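# Tuck chair under desk, park cart in yellow bay

## Task

Slide the office chair fully beneath the desk so it finishes upright with every wheel on the floor; move the utility cart into the yellow-taped bay so all four wheels sit inside the tape and none touch it; keep the desk roughly in its original spot with its load still on top and nothing overhanging its edges; the robot must not topple or be left leaning; at the end release whatever is held and back away.

## Robot and tools

ROBOT. TidyBot++: one mobile base (0.54 m long, 0.50 m wide, 0.38 m high) on four powered casters, carrying a single seven-joint arm with a two-finger gripper. The shoulder sits 0.12 m ahead of base centre, 0.68 m above the floor. Arm segments: upper arm 0.42 m, forearm 0.31 m, hand 0.31 m to the hand point. Cameras: base_camera and wrist_camera (the latter looks along the hand). The arm begins folded, hand pointing down, poking up to 0.08 m ahead of the base.

FRAMES. Base frame: origin on the floor below base centre, x forward, y left, z up, metres. hand_pose is reported in it as the point between the finger pads; the hand's z axis runs out along the fingers, and the fingers open along its y axis. Odometry frame = base frame at scene start; base_odometry counts wheel turns only (slip looks like travel), heading in rad, left positive, -3.142 to 3.142. base_tilt is in degrees, forward and right positive.

TOOL move. Fields that form the action: base, joints, target, speeds; cameras and blocking are extras.
- base: an object of relative offsets from where the base currently is, measured along its axes at command start. translate_m (forward +, -2 to 2 m), strafe_m (left +, -2 to 2 m), rotate_rad (counter-clockwise from above +, -6.3 to 6.3 rad). Translate and strafe together give one straight-line move.
- joints: absolute angle targets by name. joint_1_rad (any angle; + is clockwise from above, the opposite sense to heading), joint_2_rad (-2.249 to 2.249; 0 = upper arm vertical, + leans forward), joint_3_rad (any angle), joint_4_rad (-2.579 to 2.579; 0 straight, negative bends forearm forward when joint_3 is 3.14), joint_5_rad (any angle), joint_6_rad (-2.099 to 2.099; negative tips hand forward), joint_7_rad (any angle; at 1.57 with hand down the fingers open left/right), gripper_pos 0 (open, ~85 mm gap) to 1 (closed). Unlimited joints go the short way round, so send steps smaller than half a turn.
- target: an absolute hand pose, one list of seven numbers [x, y, z, qw, qx, qy, qz], metres in the base frame. With target, joints may contain only gripper_pos.
- speeds: caps for this action only: translate_m/strafe_m 0.05 to 0.5 m/s, rotate_rad 0.1 to 1.57 rad/s; for a combined translate+strafe give the cap under one key.
- cameras: list of base_camera, wrist_camera or all; [] for none. blocking: true (default) returns when everything is at rest; false returns in about 0.5 s while motion continues.
A move with no action just reports state. Unknown keys make a call invalid; out-of-range values get it refused, and a refusal or an unrequested stop cancels the remaining move/wait/finished_scene calls of that reply.

OTHER TOOLS. wait(seconds 0 to 10, cameras) lets time pass and reports state. stop(cameras) brakes all your running motions. zoom_image(camera, region [x0, y0, x1, y1] in pixels, max 504 x 504) enlarges part of that camera's latest image. finished_scene(scene) ends the current scene for good; the goal must hold without the robot.

RESULT LINES. move: done, or the worst status. base_status, joint_status, hand_status per motion: moving, done, off_target (rested away from target, possibly still pushing), stopped, contact_stop, time_out, not_followed, torque_fault, limit_stop_at_motor_heat. "joint command not followed" / "pose unreachable" with a cause means the arm targets were withheld (e.g. self-collision). hand_target is where the joints' targets would put the hand. motor_effort is percent of max torque, peak in brackets. on_its_own lists things the robot did unasked. ARM HIT, MOTOR HOT, OVER-TEMPERATURE FAULT flag trouble. Base "done" only means wheels turned the commanded amount; a blocked base may report done while short.

TECHNIQUE. Hand moves usually settle within about 3 cm; correct by adding (wanted - measured hand_pose) to the previous target. To keep a loaded hand still, resend hand_target, not hand_pose. Loads make the arm sag. Out-of-reach poses wander up to 10 s and end time_out. Poses low and close in front, pointing forward, may drive the arm into the base. A straight-down hand reaches at most about 0.94 m high, only near the base. Closed fingers extend ~20 mm past the hand point.

AVOID. Tipping: don't let the arm snag something above ~0.6 m while the base moves, don't shove or pull sideways hard with a raised hand, and don't swing a stretched arm sideways; retract or back off to recover a lean. Driving the arm into furniture can cause a torque fault (10 s arm freeze). Blocked joints and base keep pushing until retargeted. Avoid drops, releasing moving objects, slamming, hard pushes, and squeezing hard on something still resting on a surface. Long stretched holds heat motors. Brief external tugs on held parts or nudges to loose items can occur. The robot keeps moving while you think.

Each tool is called after "Emit:" in YAML: its name, and indented under it one key for each argument.

## Session

Emit:
move:

Scene clock: 0.00 s.
base_odometry: x=+0.000 y=+0.000 heading=+0.000
base_tilt: forward=+0.0 right=+0.4
base_status: not commanded
joint_positions: joint_1_rad=-0.022 joint_2_rad=-0.371 joint_3_rad=+3.115 joint_4_rad=-2.533 joint_5_rad=-0.008 joint_6_rad=-0.857 joint_7_rad=+1.523 gripper_pos=+0.000
joint_status: not commanded
motor_effort: joint_1_rad=+0 joint_2_rad=-1 joint_3_rad=+0 joint_4_rad=+15 joint_5_rad=+0 joint_6_rad=+2 joint_7_rad=+0
hand_pose: x=+0.2647 y=+0.0092 z=+0.5894 quat_wxyz=(-0.001, +0.998, -0.003, +0.061) (m; base frame)
hand_target: x=+0.2639 y=+0.0091 z=+0.5889 quat_wxyz=(-0.001, +0.998, -0.003, +0.060) (m; base frame)
hand_status: not commanded
pictures: base_camera, wrist_camera
Images, in order (width x height): base_camera 644x364, wrist_camera 644x476.

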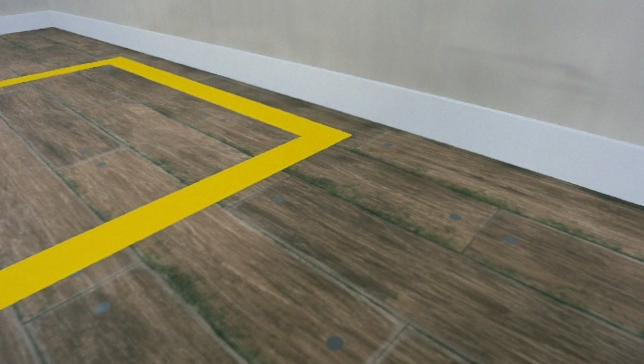

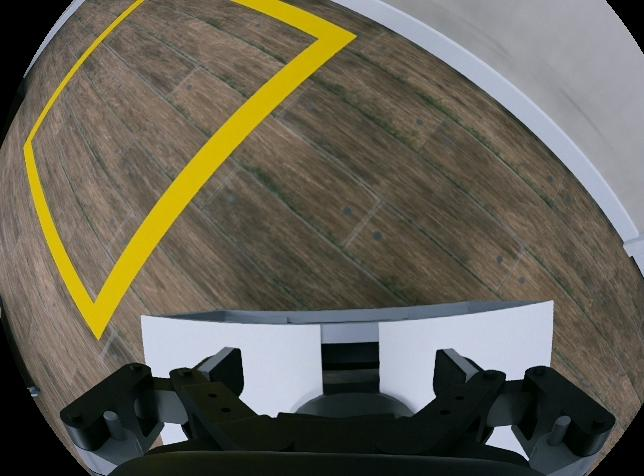

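Emit:
move:
  joints: {"joint_6_rad":0.3}
  base: {"rotate_rad":1.2}

Emit:
move:
  base: {"rotate_rad":1.2}

Emit:
move:
  base: {"rotate_rad":1.2}

Emit:
move:
  base: {"rotate_rad":1.2}

Scene clock: 5.43 s.
move: done
base_odometry: x=+0.000 y=+0.000 heading=+1.199
base_tilt: forward=+0.1 right=+0.5
base_status: done
joint_positions: joint_1_rad=-0.022 joint_2_rad=-0.371 joint_3_rad=+3.115 joint_4_rad=-2.529 joint_5_rad=-0.008 joint_6_rad=+0.232 joint_7_rad=+1.523 gripper_pos=+0.000
joint_status: all done
motor_effort: joint_1_rad=+0(1) joint_2_rad=-6(7) joint_3_rad=+0(2) joint_4_rad=+17(19) joint_5_rad=+0(1) joint_6_rad=+9(9) joint_7_rad=+0(1)
hand_pose: x=+0.5192 y=+0.0207 z=+0.7909 quat_wxyz=(-0.025, +0.821, -0.001, +0.570) (m; base frame)
hand_target: x=+0.5243 y=+0.0208 z=+0.8077 quat_wxyz=(-0.026, +0.803, -0.001, +0.595) (m; base frame)
hand_status: not commanded
pictures: base_camera, wrist_camera
Images, in order (width x height): base_camera 644x364, wrist_camera 644x476.

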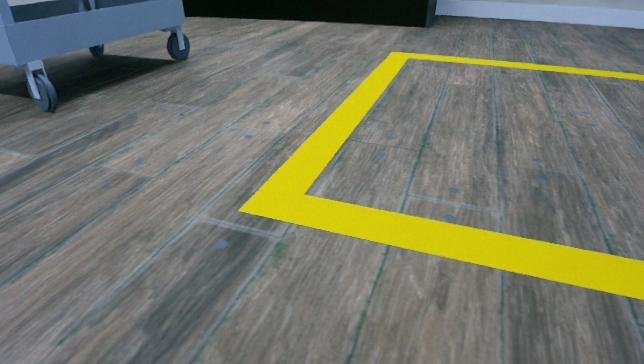

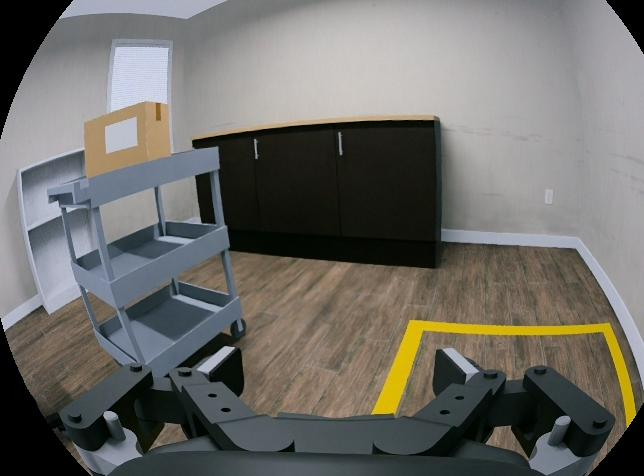

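Scene clock: 7.47 s.
move: done
base_odometry: x=+0.000 y=+0.000 heading=+2.398
base_tilt: forward=+0.0 right=+0.5
base_status: done
joint_positions: joint_1_rad=-0.022 joint_2_rad=-0.371 joint_3_rad=+3.115 joint_4_rad=-2.529 joint_5_rad=-0.008 joint_6_rad=+0.233 joint_7_rad=+1.523 gripper_pos=+0.000
joint_status: not commanded
motor_effort: joint_1_rad=+0(1) joint_2_rad=-6(7) joint_3_rad=+0(2) joint_4_rad=+18(19) joint_5_rad=+0(1) joint_6_rad=+9(9) joint_7_rad=+0(1)
hand_pose: x=+0.5192 y=+0.0208 z=+0.7912 quat_wxyz=(-0.025, +0.821, -0.001, +0.570) (m; base frame)
hand_target: x=+0.5243 y=+0.0208 z=+0.8077 quat_wxyz=(-0.026, +0.803, -0.001, +0.595) (m; base frame)
hand_status: not commanded
pictures: base_camera, wrist_camera
Images, in order (width x height): base_camera 644x364, wrist_camera 644x476.

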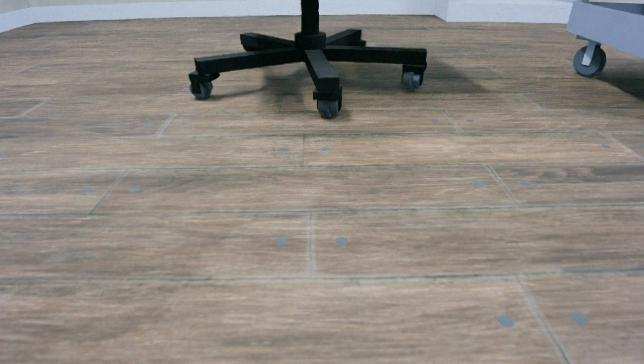

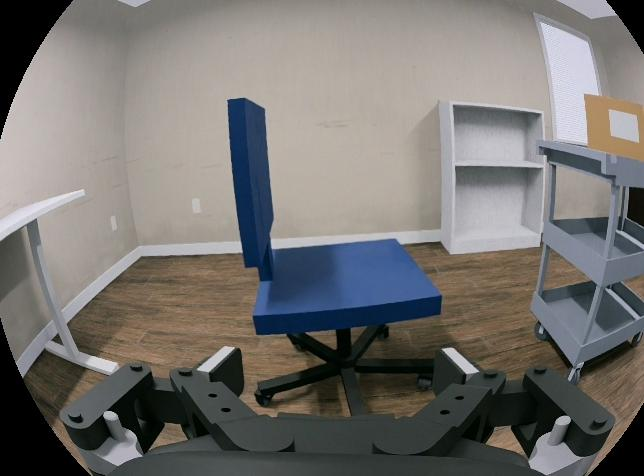

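Scene clock: 9.50 s.
move: done
base_odometry: x=+0.000 y=+0.000 heading=-2.686
base_tilt: forward=+0.1 right=+0.5
base_status: done
joint_positions: joint_1_rad=-0.022 joint_2_rad=-0.371 joint_3_rad=+3.114 joint_4_rad=-2.529 joint_5_rad=-0.008 joint_6_rad=+0.233 joint_7_rad=+1.523 gripper_pos=+0.000
joint_status: not commanded
motor_effort: joint_1_rad=+0(1) joint_2_rad=-6(7) joint_3_rad=+0(1) joint_4_rad=+18(19) joint_5_rad=+0(1) joint_6_rad=+9(9) joint_7_rad=+0(1)
hand_pose: x=+0.5193 y=+0.0209 z=+0.7913 quat_wxyz=(-0.025, +0.821, -0.001, +0.571) (m; base frame)
hand_target: x=+0.5243 y=+0.0208 z=+0.8077 quat_wxyz=(-0.026, +0.803, -0.001, +0.595) (m; base frame)
hand_status: not commanded
pictures: base_camera, wrist_camera
Images, in order (width x height): base_camera 644x364, wrist_camera 644x476.

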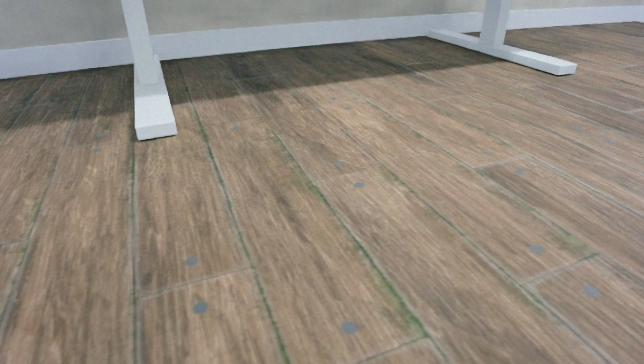

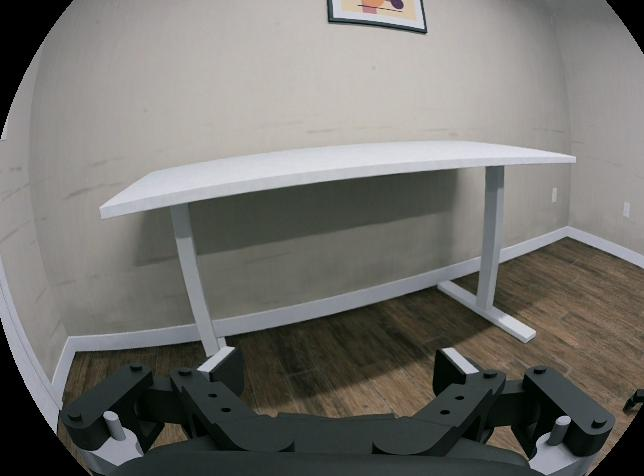

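Scene clock: 11.53 s.
move: done
base_odometry: x=+0.000 y=+0.000 heading=-1.486
base_tilt: forward=+0.1 right=+0.5
base_status: done
joint_positions: joint_1_rad=-0.022 joint_2_rad=-0.371 joint_3_rad=+3.114 joint_4_rad=-2.529 joint_5_rad=-0.008 joint_6_rad=+0.233 joint_7_rad=+1.523 gripper_pos=+0.000
joint_status: not commanded
motor_effort: joint_1_rad=-1(1) joint_2_rad=-6(7) joint_3_rad=+0(2) joint_4_rad=+18(19) joint_5_rad=+0(1) joint_6_rad=+9(9) joint_7_rad=+0(1)
hand_pose: x=+0.5193 y=+0.0210 z=+0.7913 quat_wxyz=(-0.025, +0.821, -0.001, +0.571) (m; base frame)
hand_target: x=+0.5243 y=+0.0208 z=+0.8077 quat_wxyz=(-0.026, +0.803, -0.001, +0.595) (m; base frame)
hand_status: not commanded
pictures: base_camera, wrist_camera
Images, in order (width x height): base_camera 644x364, wrist_camera 644x476.

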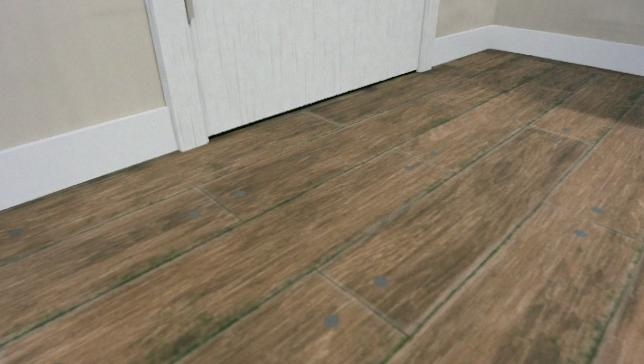

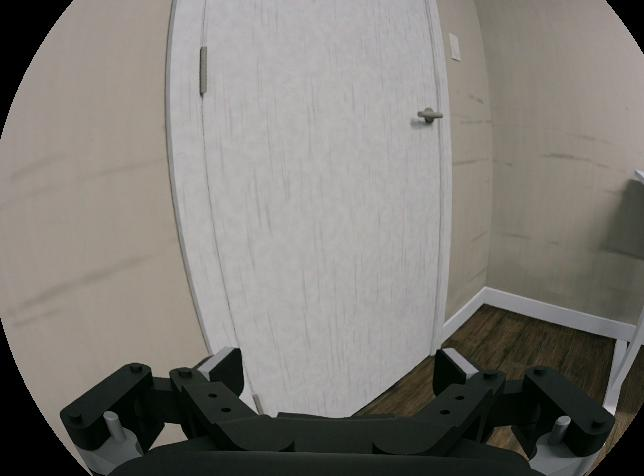

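Emit:
move:
  base: {"rotate_rad":2.886}

Emit:
move:
  base: {"translate_m":0.2}

Emit:
move:
  base: {"rotate_rad":0.6}

Scene clock: 18.93 s.
move: done
base_odometry: x=+0.000 y=+0.000 heading=+1.399
base_tilt: forward=+0.1 right=+0.5
base_status: done
joint_positions: joint_1_rad=-0.022 joint_2_rad=-0.371 joint_3_rad=+3.114 joint_4_rad=-2.529 joint_5_rad=-0.008 joint_6_rad=+0.234 joint_7_rad=+1.523 gripper_pos=+0.000
joint_status: not commanded
motor_effort: joint_1_rad=+0(1) joint_2_rad=-6(7) joint_3_rad=+0(2) joint_4_rad=+18(19) joint_5_rad=+1(1) joint_6_rad=+9(9) joint_7_rad=+0(1)
hand_pose: x=+0.5193 y=+0.0210 z=+0.7915 quat_wxyz=(-0.025, +0.821, -0.001, +0.571) (m; base frame)
hand_target: x=+0.5243 y=+0.0208 z=+0.8077 quat_wxyz=(-0.026, +0.803, -0.001, +0.595) (m; base frame)
hand_status: not commanded
pictures: base_camera, wrist_camera
Images, in order (width x height): base_camera 644x364, wrist_camera 644x476.

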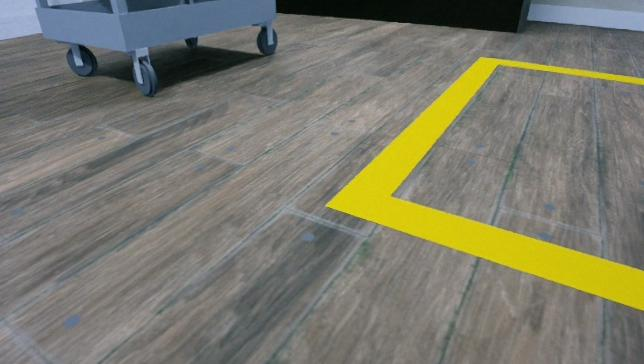

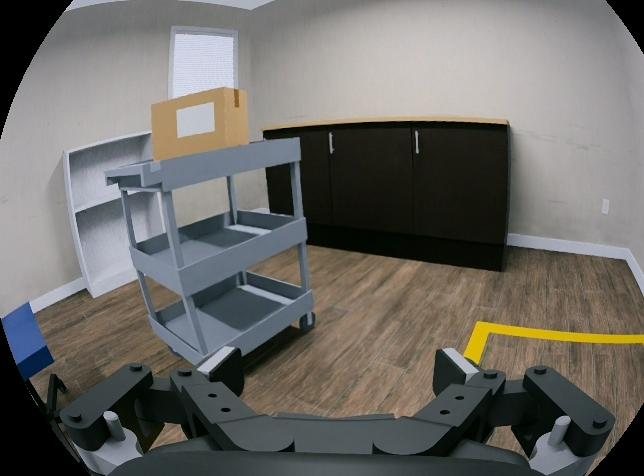

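Scene clock: 20.53 s.
move: done
base_odometry: x=+0.034 y=+0.197 heading=+1.400
base_tilt: forward=+0.0 right=+0.5
base_status: done
joint_positions: joint_1_rad=-0.022 joint_2_rad=-0.368 joint_3_rad=+3.114 joint_4_rad=-2.529 joint_5_rad=-0.008 joint_6_rad=+0.235 joint_7_rad=+1.523 gripper_pos=+0.000
joint_status: not commanded
motor_effort: joint_1_rad=+0(1) joint_2_rad=-6(9) joint_3_rad=+0(1) joint_4_rad=+17(19) joint_5_rad=+0(1) joint_6_rad=+9(10) joint_7_rad=+0(1)
hand_pose: x=+0.5197 y=+0.0210 z=+0.7910 quat_wxyz=(-0.025, +0.821, -0.001, +0.571) (m; base frame)
hand_target: x=+0.5243 y=+0.0208 z=+0.8077 quat_wxyz=(-0.026, +0.803, -0.001, +0.595) (m; base frame)
hand_status: not commanded
pictures: base_camera, wrist_camera
Images, in order (width x height): base_camera 644x364, wrist_camera 644x476.

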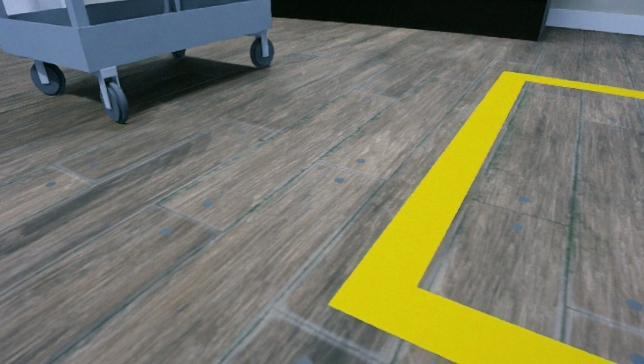

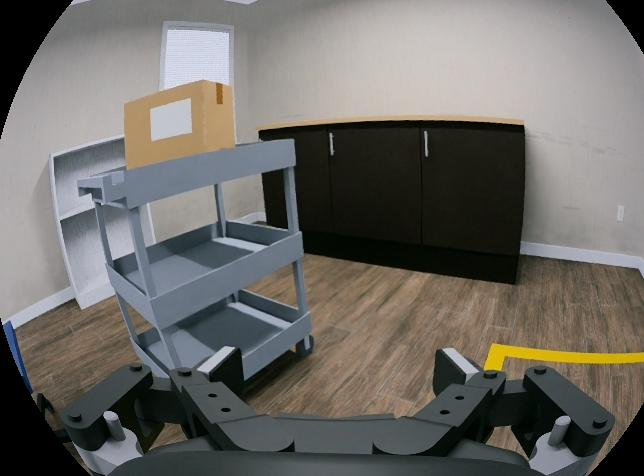

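Scene clock: 22.07 s.
move: done
base_odometry: x=+0.034 y=+0.197 heading=+1.999
base_tilt: forward=+0.1 right=+0.5
base_status: done
joint_positions: joint_1_rad=-0.022 joint_2_rad=-0.368 joint_3_rad=+3.114 joint_4_rad=-2.529 joint_5_rad=-0.008 joint_6_rad=+0.235 joint_7_rad=+1.523 gripper_pos=+0.000
joint_status: not commanded
motor_effort: joint_1_rad=+0(2) joint_2_rad=-6(7) joint_3_rad=+0(2) joint_4_rad=+18(19) joint_5_rad=-1(1) joint_6_rad=+9(9) joint_7_rad=+0(1)
hand_pose: x=+0.5198 y=+0.0211 z=+0.7910 quat_wxyz=(-0.025, +0.821, -0.001, +0.571) (m; base frame)
hand_target: x=+0.5243 y=+0.0208 z=+0.8077 quat_wxyz=(-0.026, +0.803, -0.001, +0.595) (m; base frame)
hand_status: not commanded
pictures: base_camera, wrist_camera
Images, in order (width x height): base_camera 644x364, wrist_camera 644x476.

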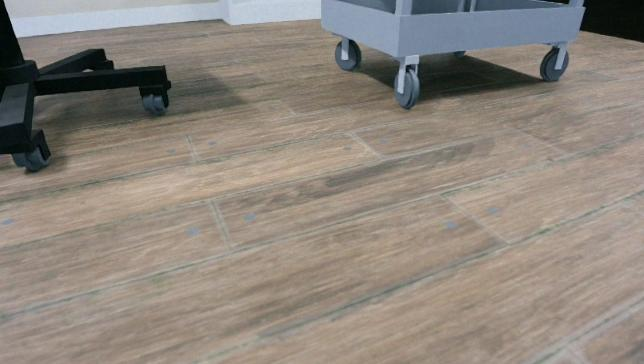

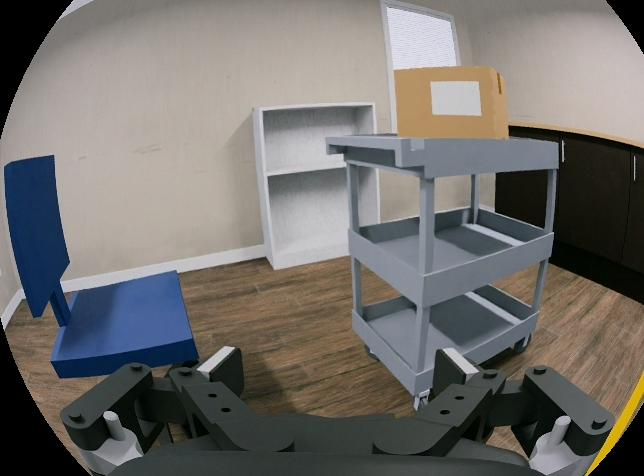

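Emit:
move:
  joints: {"joint_1_rad":3.12,"joint_2_rad":-0.2,"joint_6_rad":-0.857}
  base: {"rotate_rad":-2.74}

Emit:
move:
  base: {"strafe_m":1.83,"translate_m":-0.24}

Emit:
move:
  base: {"translate_m":-1.58}

Scene clock: 58.47 s.
move: done
base_odometry: x=+0.034 y=+0.197 heading=-0.740
base_tilt: forward=+0.0 right=+0.5
base_status: done
joint_positions: joint_1_rad=-3.150 joint_2_rad=-0.219 joint_3_rad=+3.114 joint_4_rad=-2.529 joint_5_rad=-0.008 joint_6_rad=-0.795 joint_7_rad=+1.523 gripper_pos=+0.000
joint_status: all done
motor_effort: joint_1_rad=+0(2) joint_2_rad=-5(8) joint_3_rad=+1(1) joint_4_rad=+11(19) joint_5_rad=+0(1) joint_6_rad=+2(10) joint_7_rad=+0(1)
hand_pose: x=-0.0325 y=-0.0077 z=+0.5694 quat_wxyz=(-0.018, +0.009, +1.000, -0.001) (m; base frame)
hand_target: x=-0.0079 y=-0.0087 z=+0.5656 quat_wxyz=(+0.025, +0.003, +1.000, +0.001) (m; base frame)
hand_status: not commanded
pictures: base_camera, wrist_camera
Images, in order (width x height): base_camera 644x364, wrist_camera 644x476.

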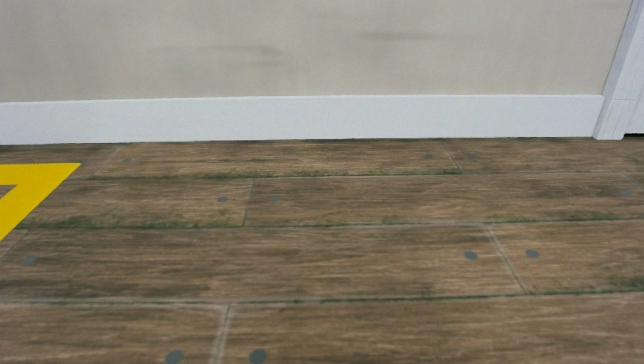

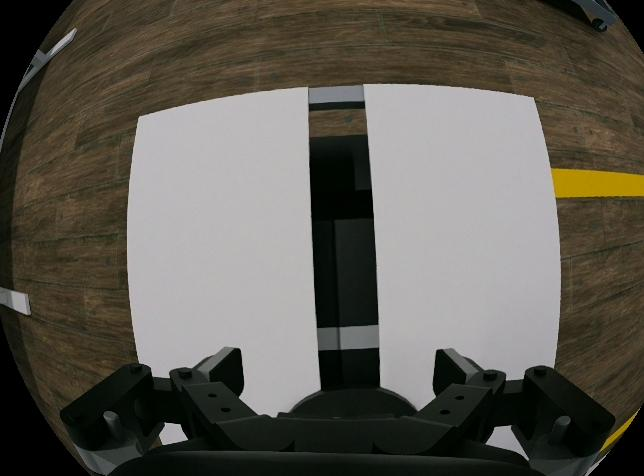

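Scene clock: 62.87 s.
move: done
base_odometry: x=+1.091 y=+1.711 heading=-0.741
base_tilt: forward=+0.1 right=+0.5
base_status: done
joint_positions: joint_1_rad=-3.151 joint_2_rad=-0.217 joint_3_rad=+3.114 joint_4_rad=-2.529 joint_5_rad=-0.008 joint_6_rad=-0.799 joint_7_rad=+1.523 gripper_pos=+0.000
joint_status: not commanded
motor_effort: joint_1_rad=+0(1) joint_2_rad=-5(6) joint_3_rad=+0(2) joint_4_rad=+12(13) joint_5_rad=+0(1) joint_6_rad=+2(2) joint_7_rad=+0(1)
hand_pose: x=-0.0311 y=-0.0079 z=+0.5692 quat_wxyz=(-0.015, +0.009, +1.000, -0.001) (m; base frame)
hand_target: x=-0.0079 y=-0.0087 z=+0.5656 quat_wxyz=(+0.025, +0.003, +1.000, +0.001) (m; base frame)
hand_status: not commanded
pictures: base_camera, wrist_camera
Images, in order (width x height): base_camera 644x364, wrist_camera 644x476.

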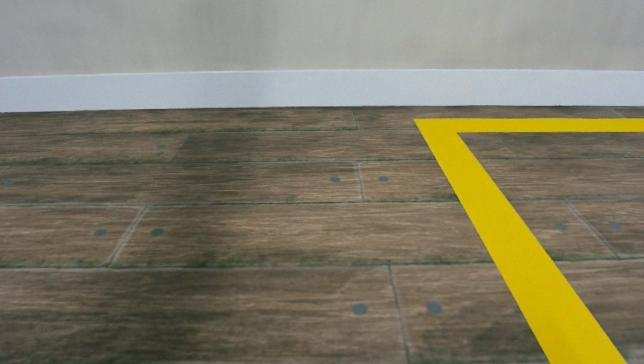

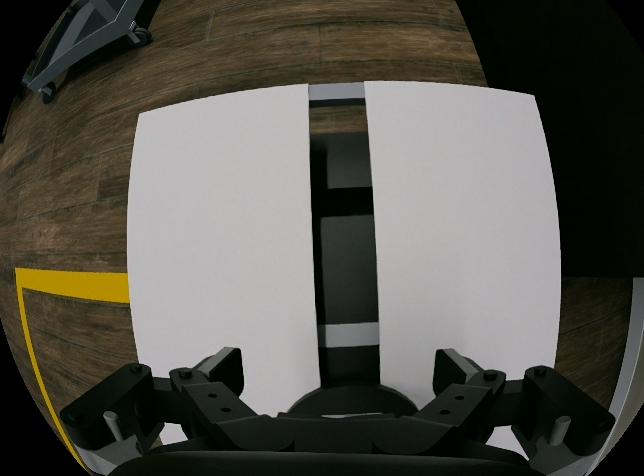

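Scene clock: 66.60 s.
move: done
base_odometry: x=-0.075 y=+2.777 heading=-0.741
base_tilt: forward=+0.0 right=+0.5
base_status: done
joint_positions: joint_1_rad=-3.151 joint_2_rad=-0.207 joint_3_rad=+3.114 joint_4_rad=-2.529 joint_5_rad=-0.008 joint_6_rad=-0.805 joint_7_rad=+1.523 gripper_pos=+0.000
joint_status: not commanded
motor_effort: joint_1_rad=+0(1) joint_2_rad=-5(7) joint_3_rad=+0(1) joint_4_rad=+11(13) joint_5_rad=+0(1) joint_6_rad=+2(3) joint_7_rad=-1(1)
hand_pose: x=-0.0279 y=-0.0078 z=+0.5675 quat_wxyz=(-0.007, +0.009, +1.000, +0.000) (m; base frame)
hand_target: x=-0.0079 y=-0.0087 z=+0.5656 quat_wxyz=(+0.025, +0.003, +1.000, +0.001) (m; base frame)
hand_status: not commanded
pictures: base_camera, wrist_camera
Images, in order (width x height): base_camera 644x364, wrist_camera 644x476.

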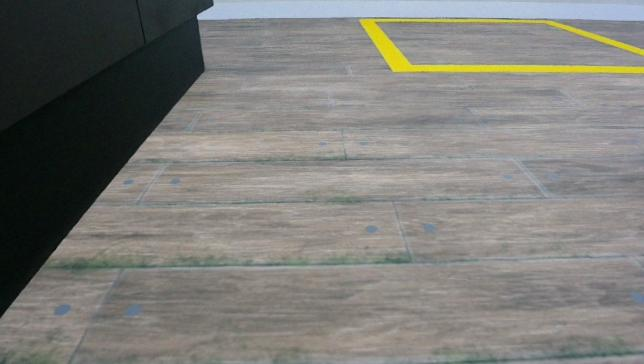

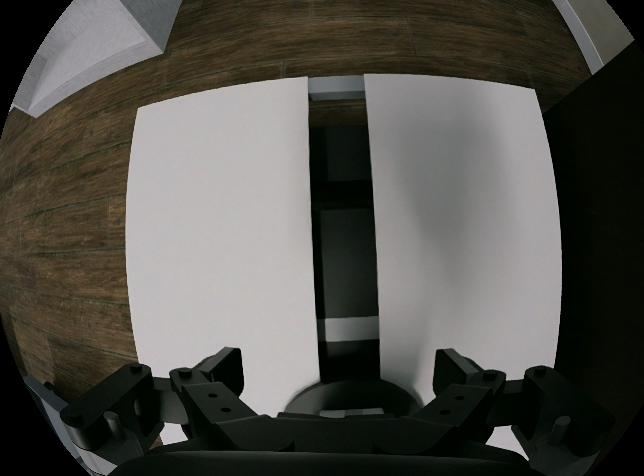

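Emit:
move:
  base: {"strafe_m":-0.45}

Scene clock: 72.20 s.
move: done
base_odometry: x=-0.379 y=+2.445 heading=-0.741
base_tilt: forward=+0.1 right=+0.5
base_status: done
joint_positions: joint_1_rad=-3.153 joint_2_rad=-0.207 joint_3_rad=+3.114 joint_4_rad=-2.529 joint_5_rad=-0.008 joint_6_rad=-0.805 joint_7_rad=+1.523 gripper_pos=+0.000
joint_status: not commanded
motor_effort: joint_1_rad=+0(1) joint_2_rad=-6(6) joint_3_rad=+0(2) joint_4_rad=+11(12) joint_5_rad=+0(2) joint_6_rad=+1(2) joint_7_rad=+0(1)
hand_pose: x=-0.0279 y=-0.0081 z=+0.5675 quat_wxyz=(-0.007, +0.008, +1.000, +0.000) (m; base frame)
hand_target: x=-0.0079 y=-0.0087 z=+0.5656 quat_wxyz=(+0.025, +0.003, +1.000, +0.001) (m; base frame)
hand_status: not commanded
pictures: base_camera, wrist_camera
Images, in order (width x height): base_camera 644x364, wrist_camera 644x476.

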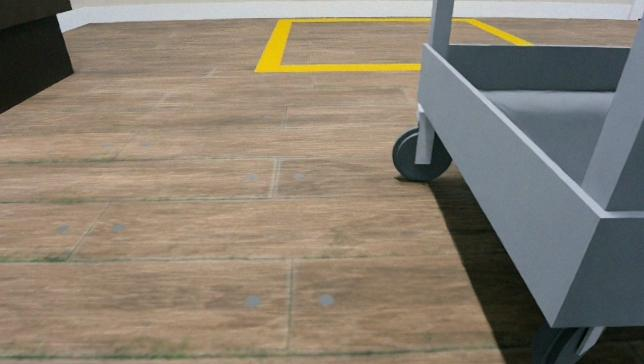

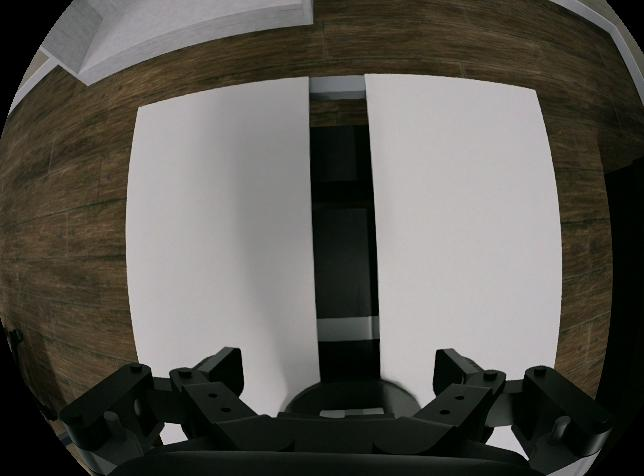

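Emit:
move:
  base: {"strafe_m":-0.45}

Scene clock: 80.40 s.
move: done
base_odometry: x=-0.684 y=+2.113 heading=-0.742
base_tilt: forward=+0.0 right=+0.5
base_status: done
joint_positions: joint_1_rad=-3.154 joint_2_rad=-0.207 joint_3_rad=+3.114 joint_4_rad=-2.529 joint_5_rad=-0.008 joint_6_rad=-0.805 joint_7_rad=+1.523 gripper_pos=+0.000
joint_status: not commanded
motor_effort: joint_1_rad=+0(1) joint_2_rad=-6(6) joint_3_rad=+0(2) joint_4_rad=+12(12) joint_5_rad=+0(1) joint_6_rad=+1(2) joint_7_rad=+0(1)
hand_pose: x=-0.0279 y=-0.0083 z=+0.5675 quat_wxyz=(-0.007, +0.007, +1.000, +0.000) (m; base frame)
hand_target: x=-0.0079 y=-0.0087 z=+0.5656 quat_wxyz=(+0.025, +0.003, +1.000, +0.001) (m; base frame)
hand_status: not commanded
pictures: base_camera, wrist_camera
Images, in order (width x height): base_camera 644x364, wrist_camera 644x476.

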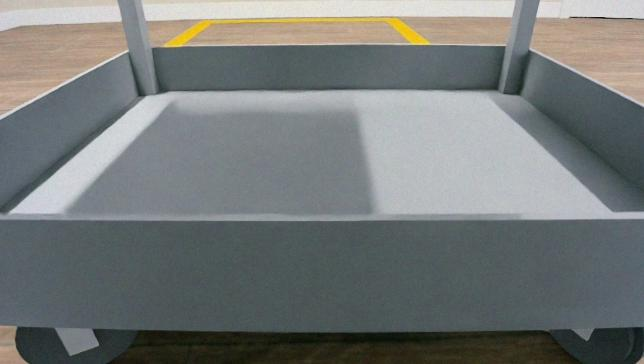

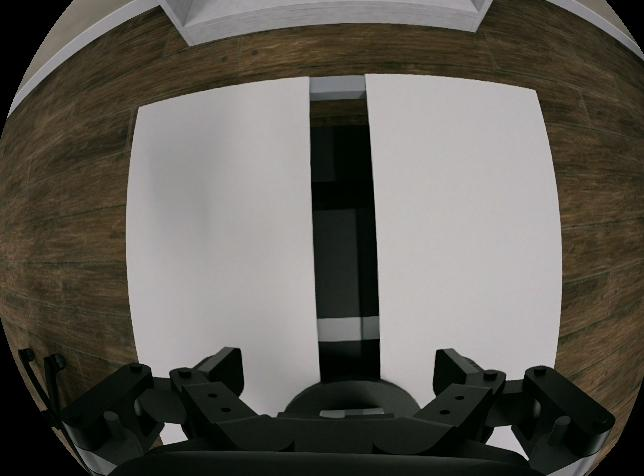

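Emit:
move:
  base: {"translate_m":0.9,"strafe_m":0.1}
  speeds: {"translate_m":0.15}

Scene clock: 91.60 s.
move: done
base_odometry: x=+0.047 y=+1.579 heading=-0.742
base_tilt: forward=+0.0 right=+0.5
base_status: done
joint_positions: joint_1_rad=-3.154 joint_2_rad=-0.205 joint_3_rad=+3.114 joint_4_rad=-2.530 joint_5_rad=-0.008 joint_6_rad=-0.808 joint_7_rad=+1.523 gripper_pos=+0.000
joint_status: not commanded
motor_effort: joint_1_rad=+0(1) joint_2_rad=-5(10) joint_3_rad=+0(1) joint_4_rad=+11(14) joint_5_rad=+0(1) joint_6_rad=+1(2) joint_7_rad=+0(1)
hand_pose: x=-0.0269 y=-0.0083 z=+0.5672 quat_wxyz=(-0.004, +0.007, +1.000, +0.000) (m; base frame)
hand_target: x=-0.0079 y=-0.0087 z=+0.5656 quat_wxyz=(+0.025, +0.003, +1.000, +0.001) (m; base frame)
hand_status: not commanded
pictures: base_camera, wrist_camera
Images, in order (width x height): base_camera 644x364, wrist_camera 644x476.

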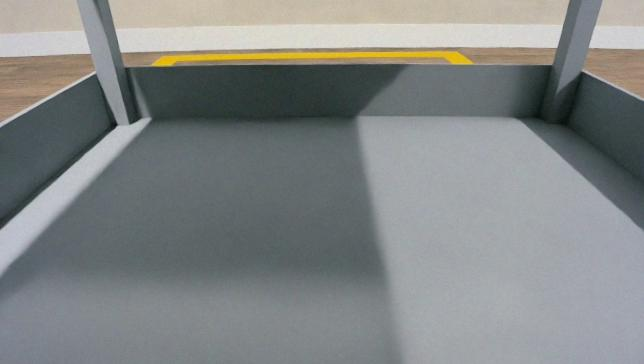

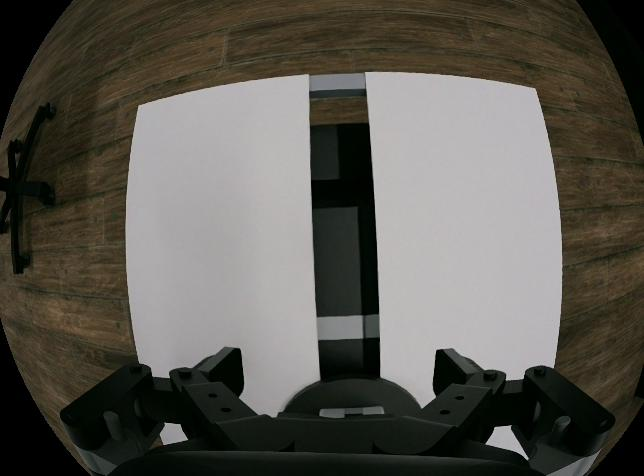

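Emit:
move:
  base: {"translate_m":0.7,"strafe_m":0.05}
  speeds: {"translate_m":0.15}

Emit:
move:
  base: {"translate_m":-0.5}

Scene clock: 100.63 s.
move: done
base_odometry: x=+0.597 y=+1.144 heading=-0.742
base_tilt: forward=+0.1 right=+0.5
base_status: done
joint_positions: joint_1_rad=-3.154 joint_2_rad=-0.203 joint_3_rad=+3.114 joint_4_rad=-2.530 joint_5_rad=-0.008 joint_6_rad=-0.810 joint_7_rad=+1.523 gripper_pos=+0.000
joint_status: not commanded
motor_effort: joint_1_rad=-1(1) joint_2_rad=-5(8) joint_3_rad=+0(1) joint_4_rad=+11(14) joint_5_rad=+0(1) joint_6_rad=+1(2) joint_7_rad=-1(1)
hand_pose: x=-0.0258 y=-0.0082 z=+0.5669 quat_wxyz=(-0.003, +0.007, +1.000, +0.000) (m; base frame)
hand_target: x=-0.0079 y=-0.0087 z=+0.5656 quat_wxyz=(+0.025, +0.003, +1.000, +0.001) (m; base frame)
hand_status: not commanded
pictures: base_camera, wrist_camera
Images, in order (width x height): base_camera 644x364, wrist_camera 644x476.

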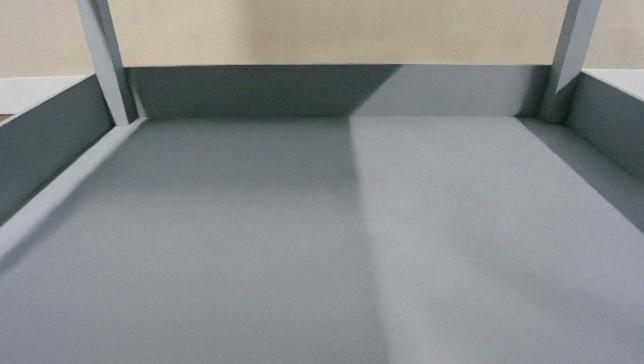

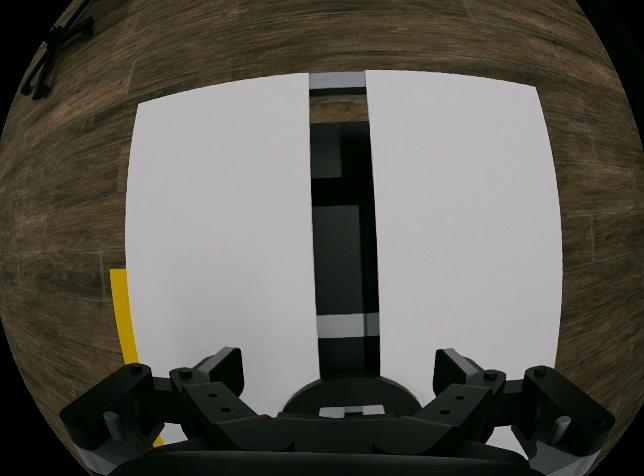

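Scene clock: 102.80 s.
move: done
base_odometry: x=+0.228 y=+1.482 heading=-0.742
base_tilt: forward=+0.1 right=+0.5
base_status: done
joint_positions: joint_1_rad=-3.154 joint_2_rad=-0.198 joint_3_rad=+3.114 joint_4_rad=-2.528 joint_5_rad=-0.008 joint_6_rad=-0.811 joint_7_rad=+1.523 gripper_pos=+0.000
joint_status: not commanded
motor_effort: joint_1_rad=+0(1) joint_2_rad=-5(9) joint_3_rad=+0(1) joint_4_rad=+11(14) joint_5_rad=+0(1) joint_6_rad=+2(3) joint_7_rad=+0(1)
hand_pose: x=-0.0259 y=-0.0082 z=+0.5665 quat_wxyz=(+0.000, +0.007, +1.000, +0.000) (m; base frame)
hand_target: x=-0.0079 y=-0.0087 z=+0.5656 quat_wxyz=(+0.025, +0.003, +1.000, +0.001) (m; base frame)
hand_status: not commanded
pictures: base_camera, wrist_camera
Images, in order (width x height): base_camera 644x364, wrist_camera 644x476.

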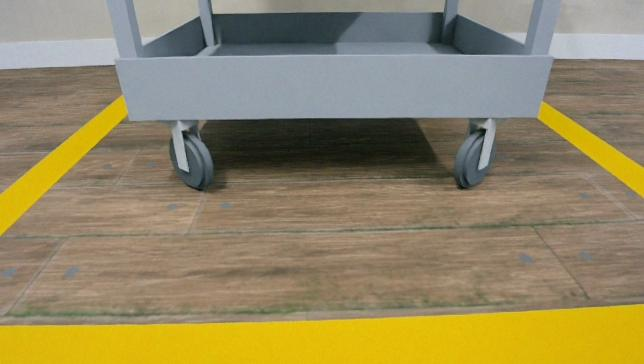

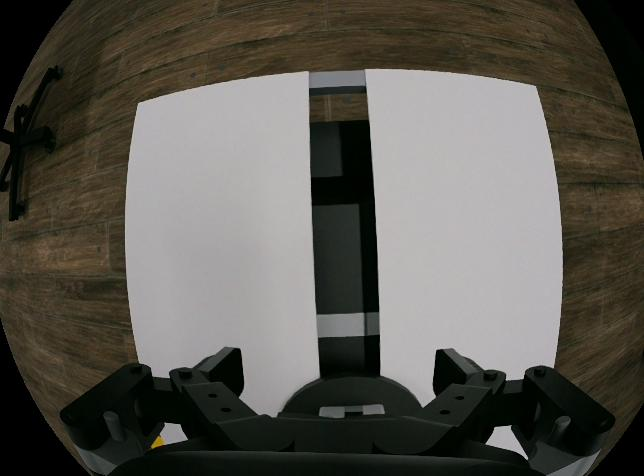

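Emit:
move:
  base: {"strafe_m":-1.56,"translate_m":0.34}

Emit:
move:
  base: {"rotate_rad":3.14}
  joints: {"joint_1_rad":0.0,"joint_2_rad":-0.37,"joint_6_rad":0.3}

Scene clock: 113.67 s.
move: done
base_odometry: x=-0.576 y=+0.102 heading=-0.742
base_tilt: forward=+0.0 right=+0.5
base_status: done
joint_positions: joint_1_rad=-3.154 joint_2_rad=-0.198 joint_3_rad=+3.114 joint_4_rad=-2.528 joint_5_rad=-0.008 joint_6_rad=-0.811 joint_7_rad=+1.523 gripper_pos=+0.000
joint_status: not commanded
motor_effort: joint_1_rad=-1(1) joint_2_rad=-6(7) joint_3_rad=+0(1) joint_4_rad=+12(12) joint_5_rad=-1(1) joint_6_rad=+1(2) joint_7_rad=+0(1)
hand_pose: x=-0.0259 y=-0.0082 z=+0.5665 quat_wxyz=(+0.000, +0.007, +1.000, +0.000) (m; base frame)
hand_target: x=-0.0079 y=-0.0087 z=+0.5656 quat_wxyz=(+0.025, +0.003, +1.000, +0.001) (m; base frame)
hand_status: not commanded
pictures: base_camera, wrist_camera
Images, in order (width x height): base_camera 644x364, wrist_camera 644x476.

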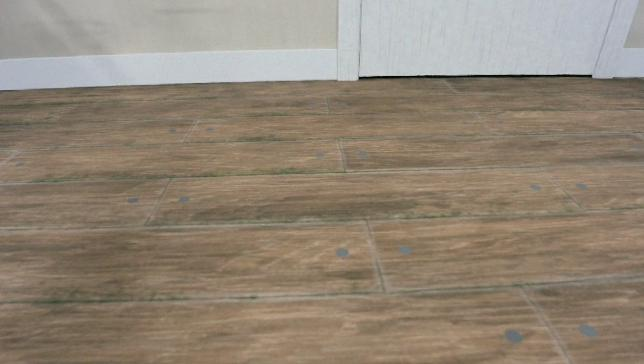

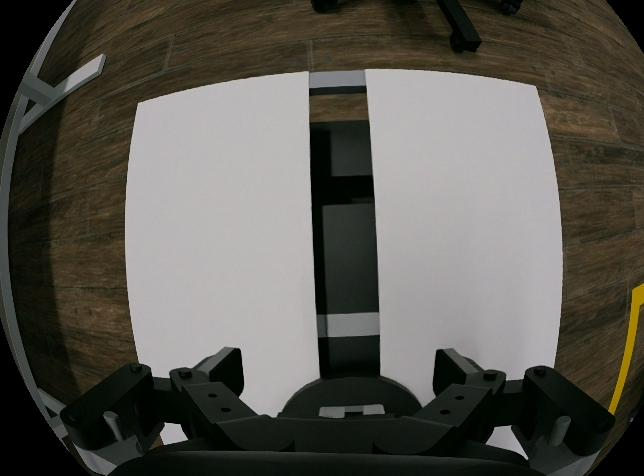

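Scene clock: 117.60 s.
move: done
base_odometry: x=-0.576 y=+0.102 heading=+2.397
base_tilt: forward=+0.1 right=+0.5
base_status: done
joint_positions: joint_1_rad=-6.270 joint_2_rad=-0.352 joint_3_rad=+3.114 joint_4_rad=-2.528 joint_5_rad=-0.008 joint_6_rad=+0.228 joint_7_rad=+1.523 gripper_pos=+0.000
joint_status: all done
motor_effort: joint_1_rad=+0(1) joint_2_rad=-6(7) joint_3_rad=+0(2) joint_4_rad=+18(18) joint_5_rad=-1(1) joint_6_rad=+9(10) joint_7_rad=+0(1)
hand_pose: x=+0.5215 y=+0.0069 z=+0.7834 quat_wxyz=(+0.015, -0.827, +0.015, -0.562) (m; base frame)
hand_target: x=+0.5247 y=+0.0118 z=+0.8075 quat_wxyz=(+0.019, -0.803, +0.010, -0.595) (m; base frame)
hand_status: not commanded
pictures: base_camera, wrist_camera
Images, in order (width x height): base_camera 644x364, wrist_camera 644x476.

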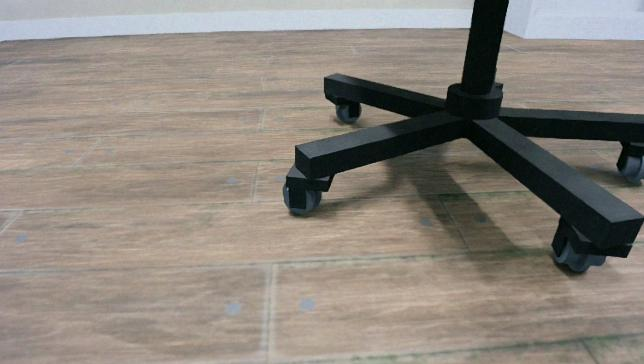

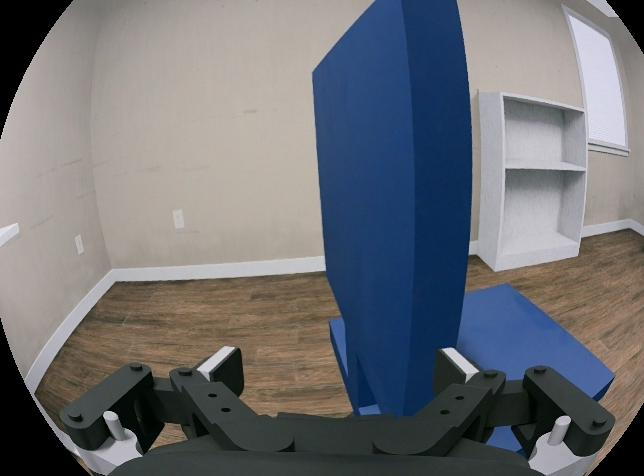

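Emit:
move:
  joints: {"joint_6_rad":0.66}
  base: {"strafe_m":-0.13}

Scene clock: 123.17 s.
move: done
base_odometry: x=-0.488 y=+0.198 heading=+2.398
base_tilt: forward=+0.1 right=+0.5
base_status: done
joint_positions: joint_1_rad=-6.273 joint_2_rad=-0.360 joint_3_rad=+3.118 joint_4_rad=-2.525 joint_5_rad=-0.008 joint_6_rad=+0.593 joint_7_rad=+1.523 gripper_pos=+0.000
joint_status: all done
motor_effort: joint_1_rad=+0(1) joint_2_rad=-7(8) joint_3_rad=+0(2) joint_4_rad=+19(20) joint_5_rad=+1(2) joint_6_rad=+10(11) joint_7_rad=+0(1)
hand_pose: x=+0.5422 y=+0.0067 z=+0.8989 quat_wxyz=(+0.019, -0.707, +0.014, -0.706) (m; base frame)
hand_target: x=+0.5375 y=+0.0124 z=+0.9182 quat_wxyz=(+0.024, -0.684, +0.008, -0.729) (m; base frame)
hand_status: not commanded
pictures: base_camera, wrist_camera
Images, in order (width x height): base_camera 644x364, wrist_camera 644x476.

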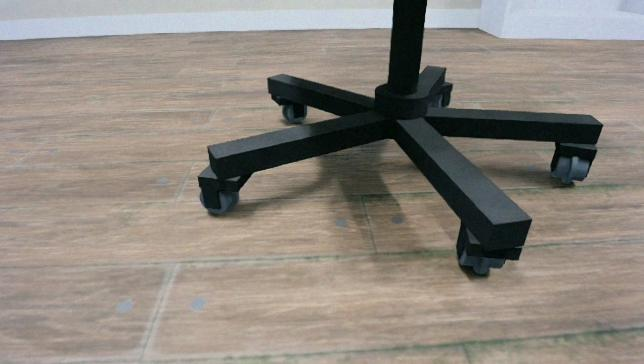

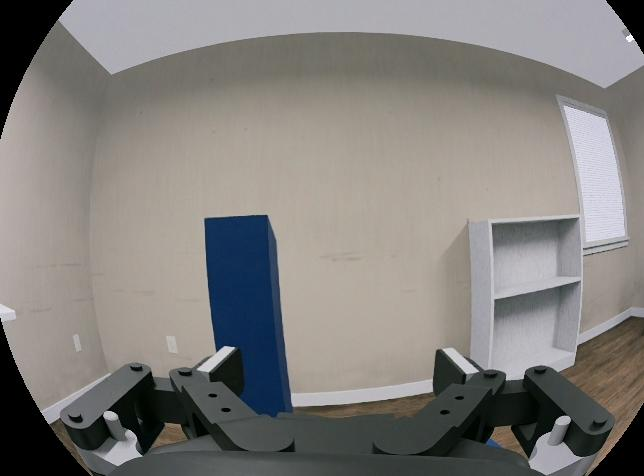

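Emit:
move:
  base: {"strafe_m":0.066}

Emit:
move:
  base: {"translate_m":0.08}
  speeds: {"translate_m":0.1}

Scene clock: 127.00 s.
move: done
base_odometry: x=-0.532 y=+0.149 heading=+2.398
base_tilt: forward=+0.1 right=+0.5
base_status: done
joint_positions: joint_1_rad=-6.274 joint_2_rad=-0.360 joint_3_rad=+3.114 joint_4_rad=-2.525 joint_5_rad=-0.008 joint_6_rad=+0.593 joint_7_rad=+1.523 gripper_pos=+0.000
joint_status: not commanded
motor_effort: joint_1_rad=+0(1) joint_2_rad=-7(7) joint_3_rad=+0(2) joint_4_rad=+19(19) joint_5_rad=+0(1) joint_6_rad=+10(10) joint_7_rad=+0(1)
hand_pose: x=+0.5421 y=+0.0092 z=+0.8989 quat_wxyz=(+0.020, -0.708, +0.011, -0.706) (m; base frame)
hand_target: x=+0.5375 y=+0.0124 z=+0.9182 quat_wxyz=(+0.024, -0.684, +0.008, -0.729) (m; base frame)
hand_status: not commanded
pictures: base_camera, wrist_camera
Images, in order (width x height): base_camera 644x364, wrist_camera 644x476.

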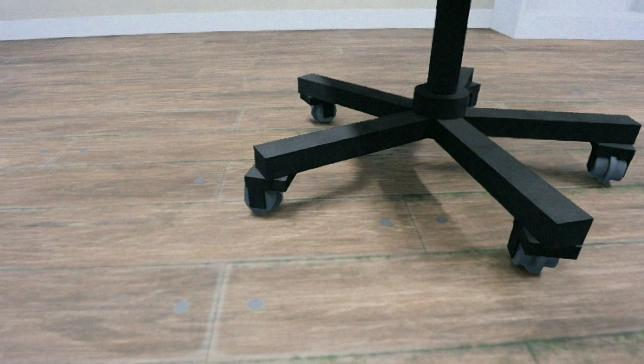

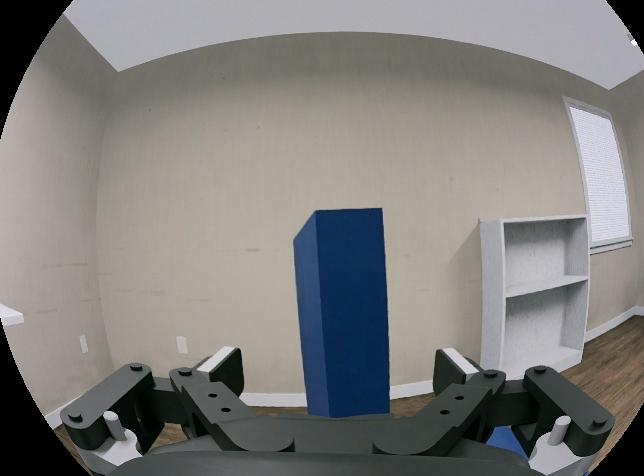

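Scene clock: 128.30 s.
move: done
base_odometry: x=-0.591 y=+0.203 heading=+2.398
base_tilt: forward=+0.0 right=+0.5
base_status: done
joint_positions: joint_1_rad=-6.274 joint_2_rad=-0.365 joint_3_rad=+3.114 joint_4_rad=-2.525 joint_5_rad=-0.008 joint_6_rad=+0.594 joint_7_rad=+1.523 gripper_pos=+0.000
joint_status: not commanded
motor_effort: joint_1_rad=+0(1) joint_2_rad=-7(10) joint_3_rad=+0(1) joint_4_rad=+18(19) joint_5_rad=+0(1) joint_6_rad=+9(10) joint_7_rad=+0(1)
hand_pose: x=+0.5410 y=+0.0092 z=+0.9012 quat_wxyz=(+0.020, -0.705, +0.011, -0.708) (m; base frame)
hand_target: x=+0.5375 y=+0.0124 z=+0.9182 quat_wxyz=(+0.024, -0.684, +0.008, -0.729) (m; base frame)
hand_status: not commanded
pictures: base_camera, wrist_camera
Images, in order (width x height): base_camera 644x364, wrist_camera 644x476.

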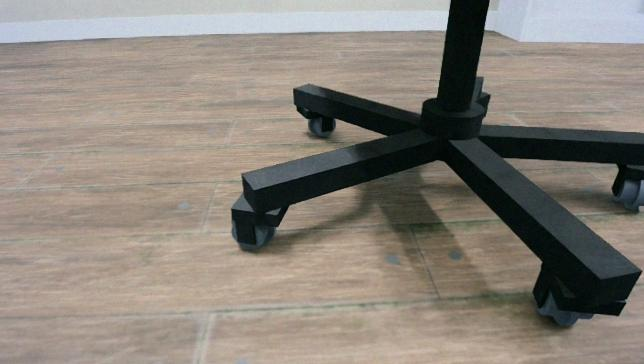

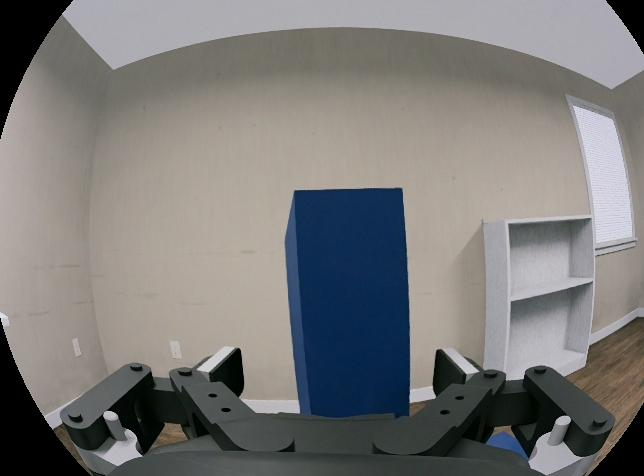

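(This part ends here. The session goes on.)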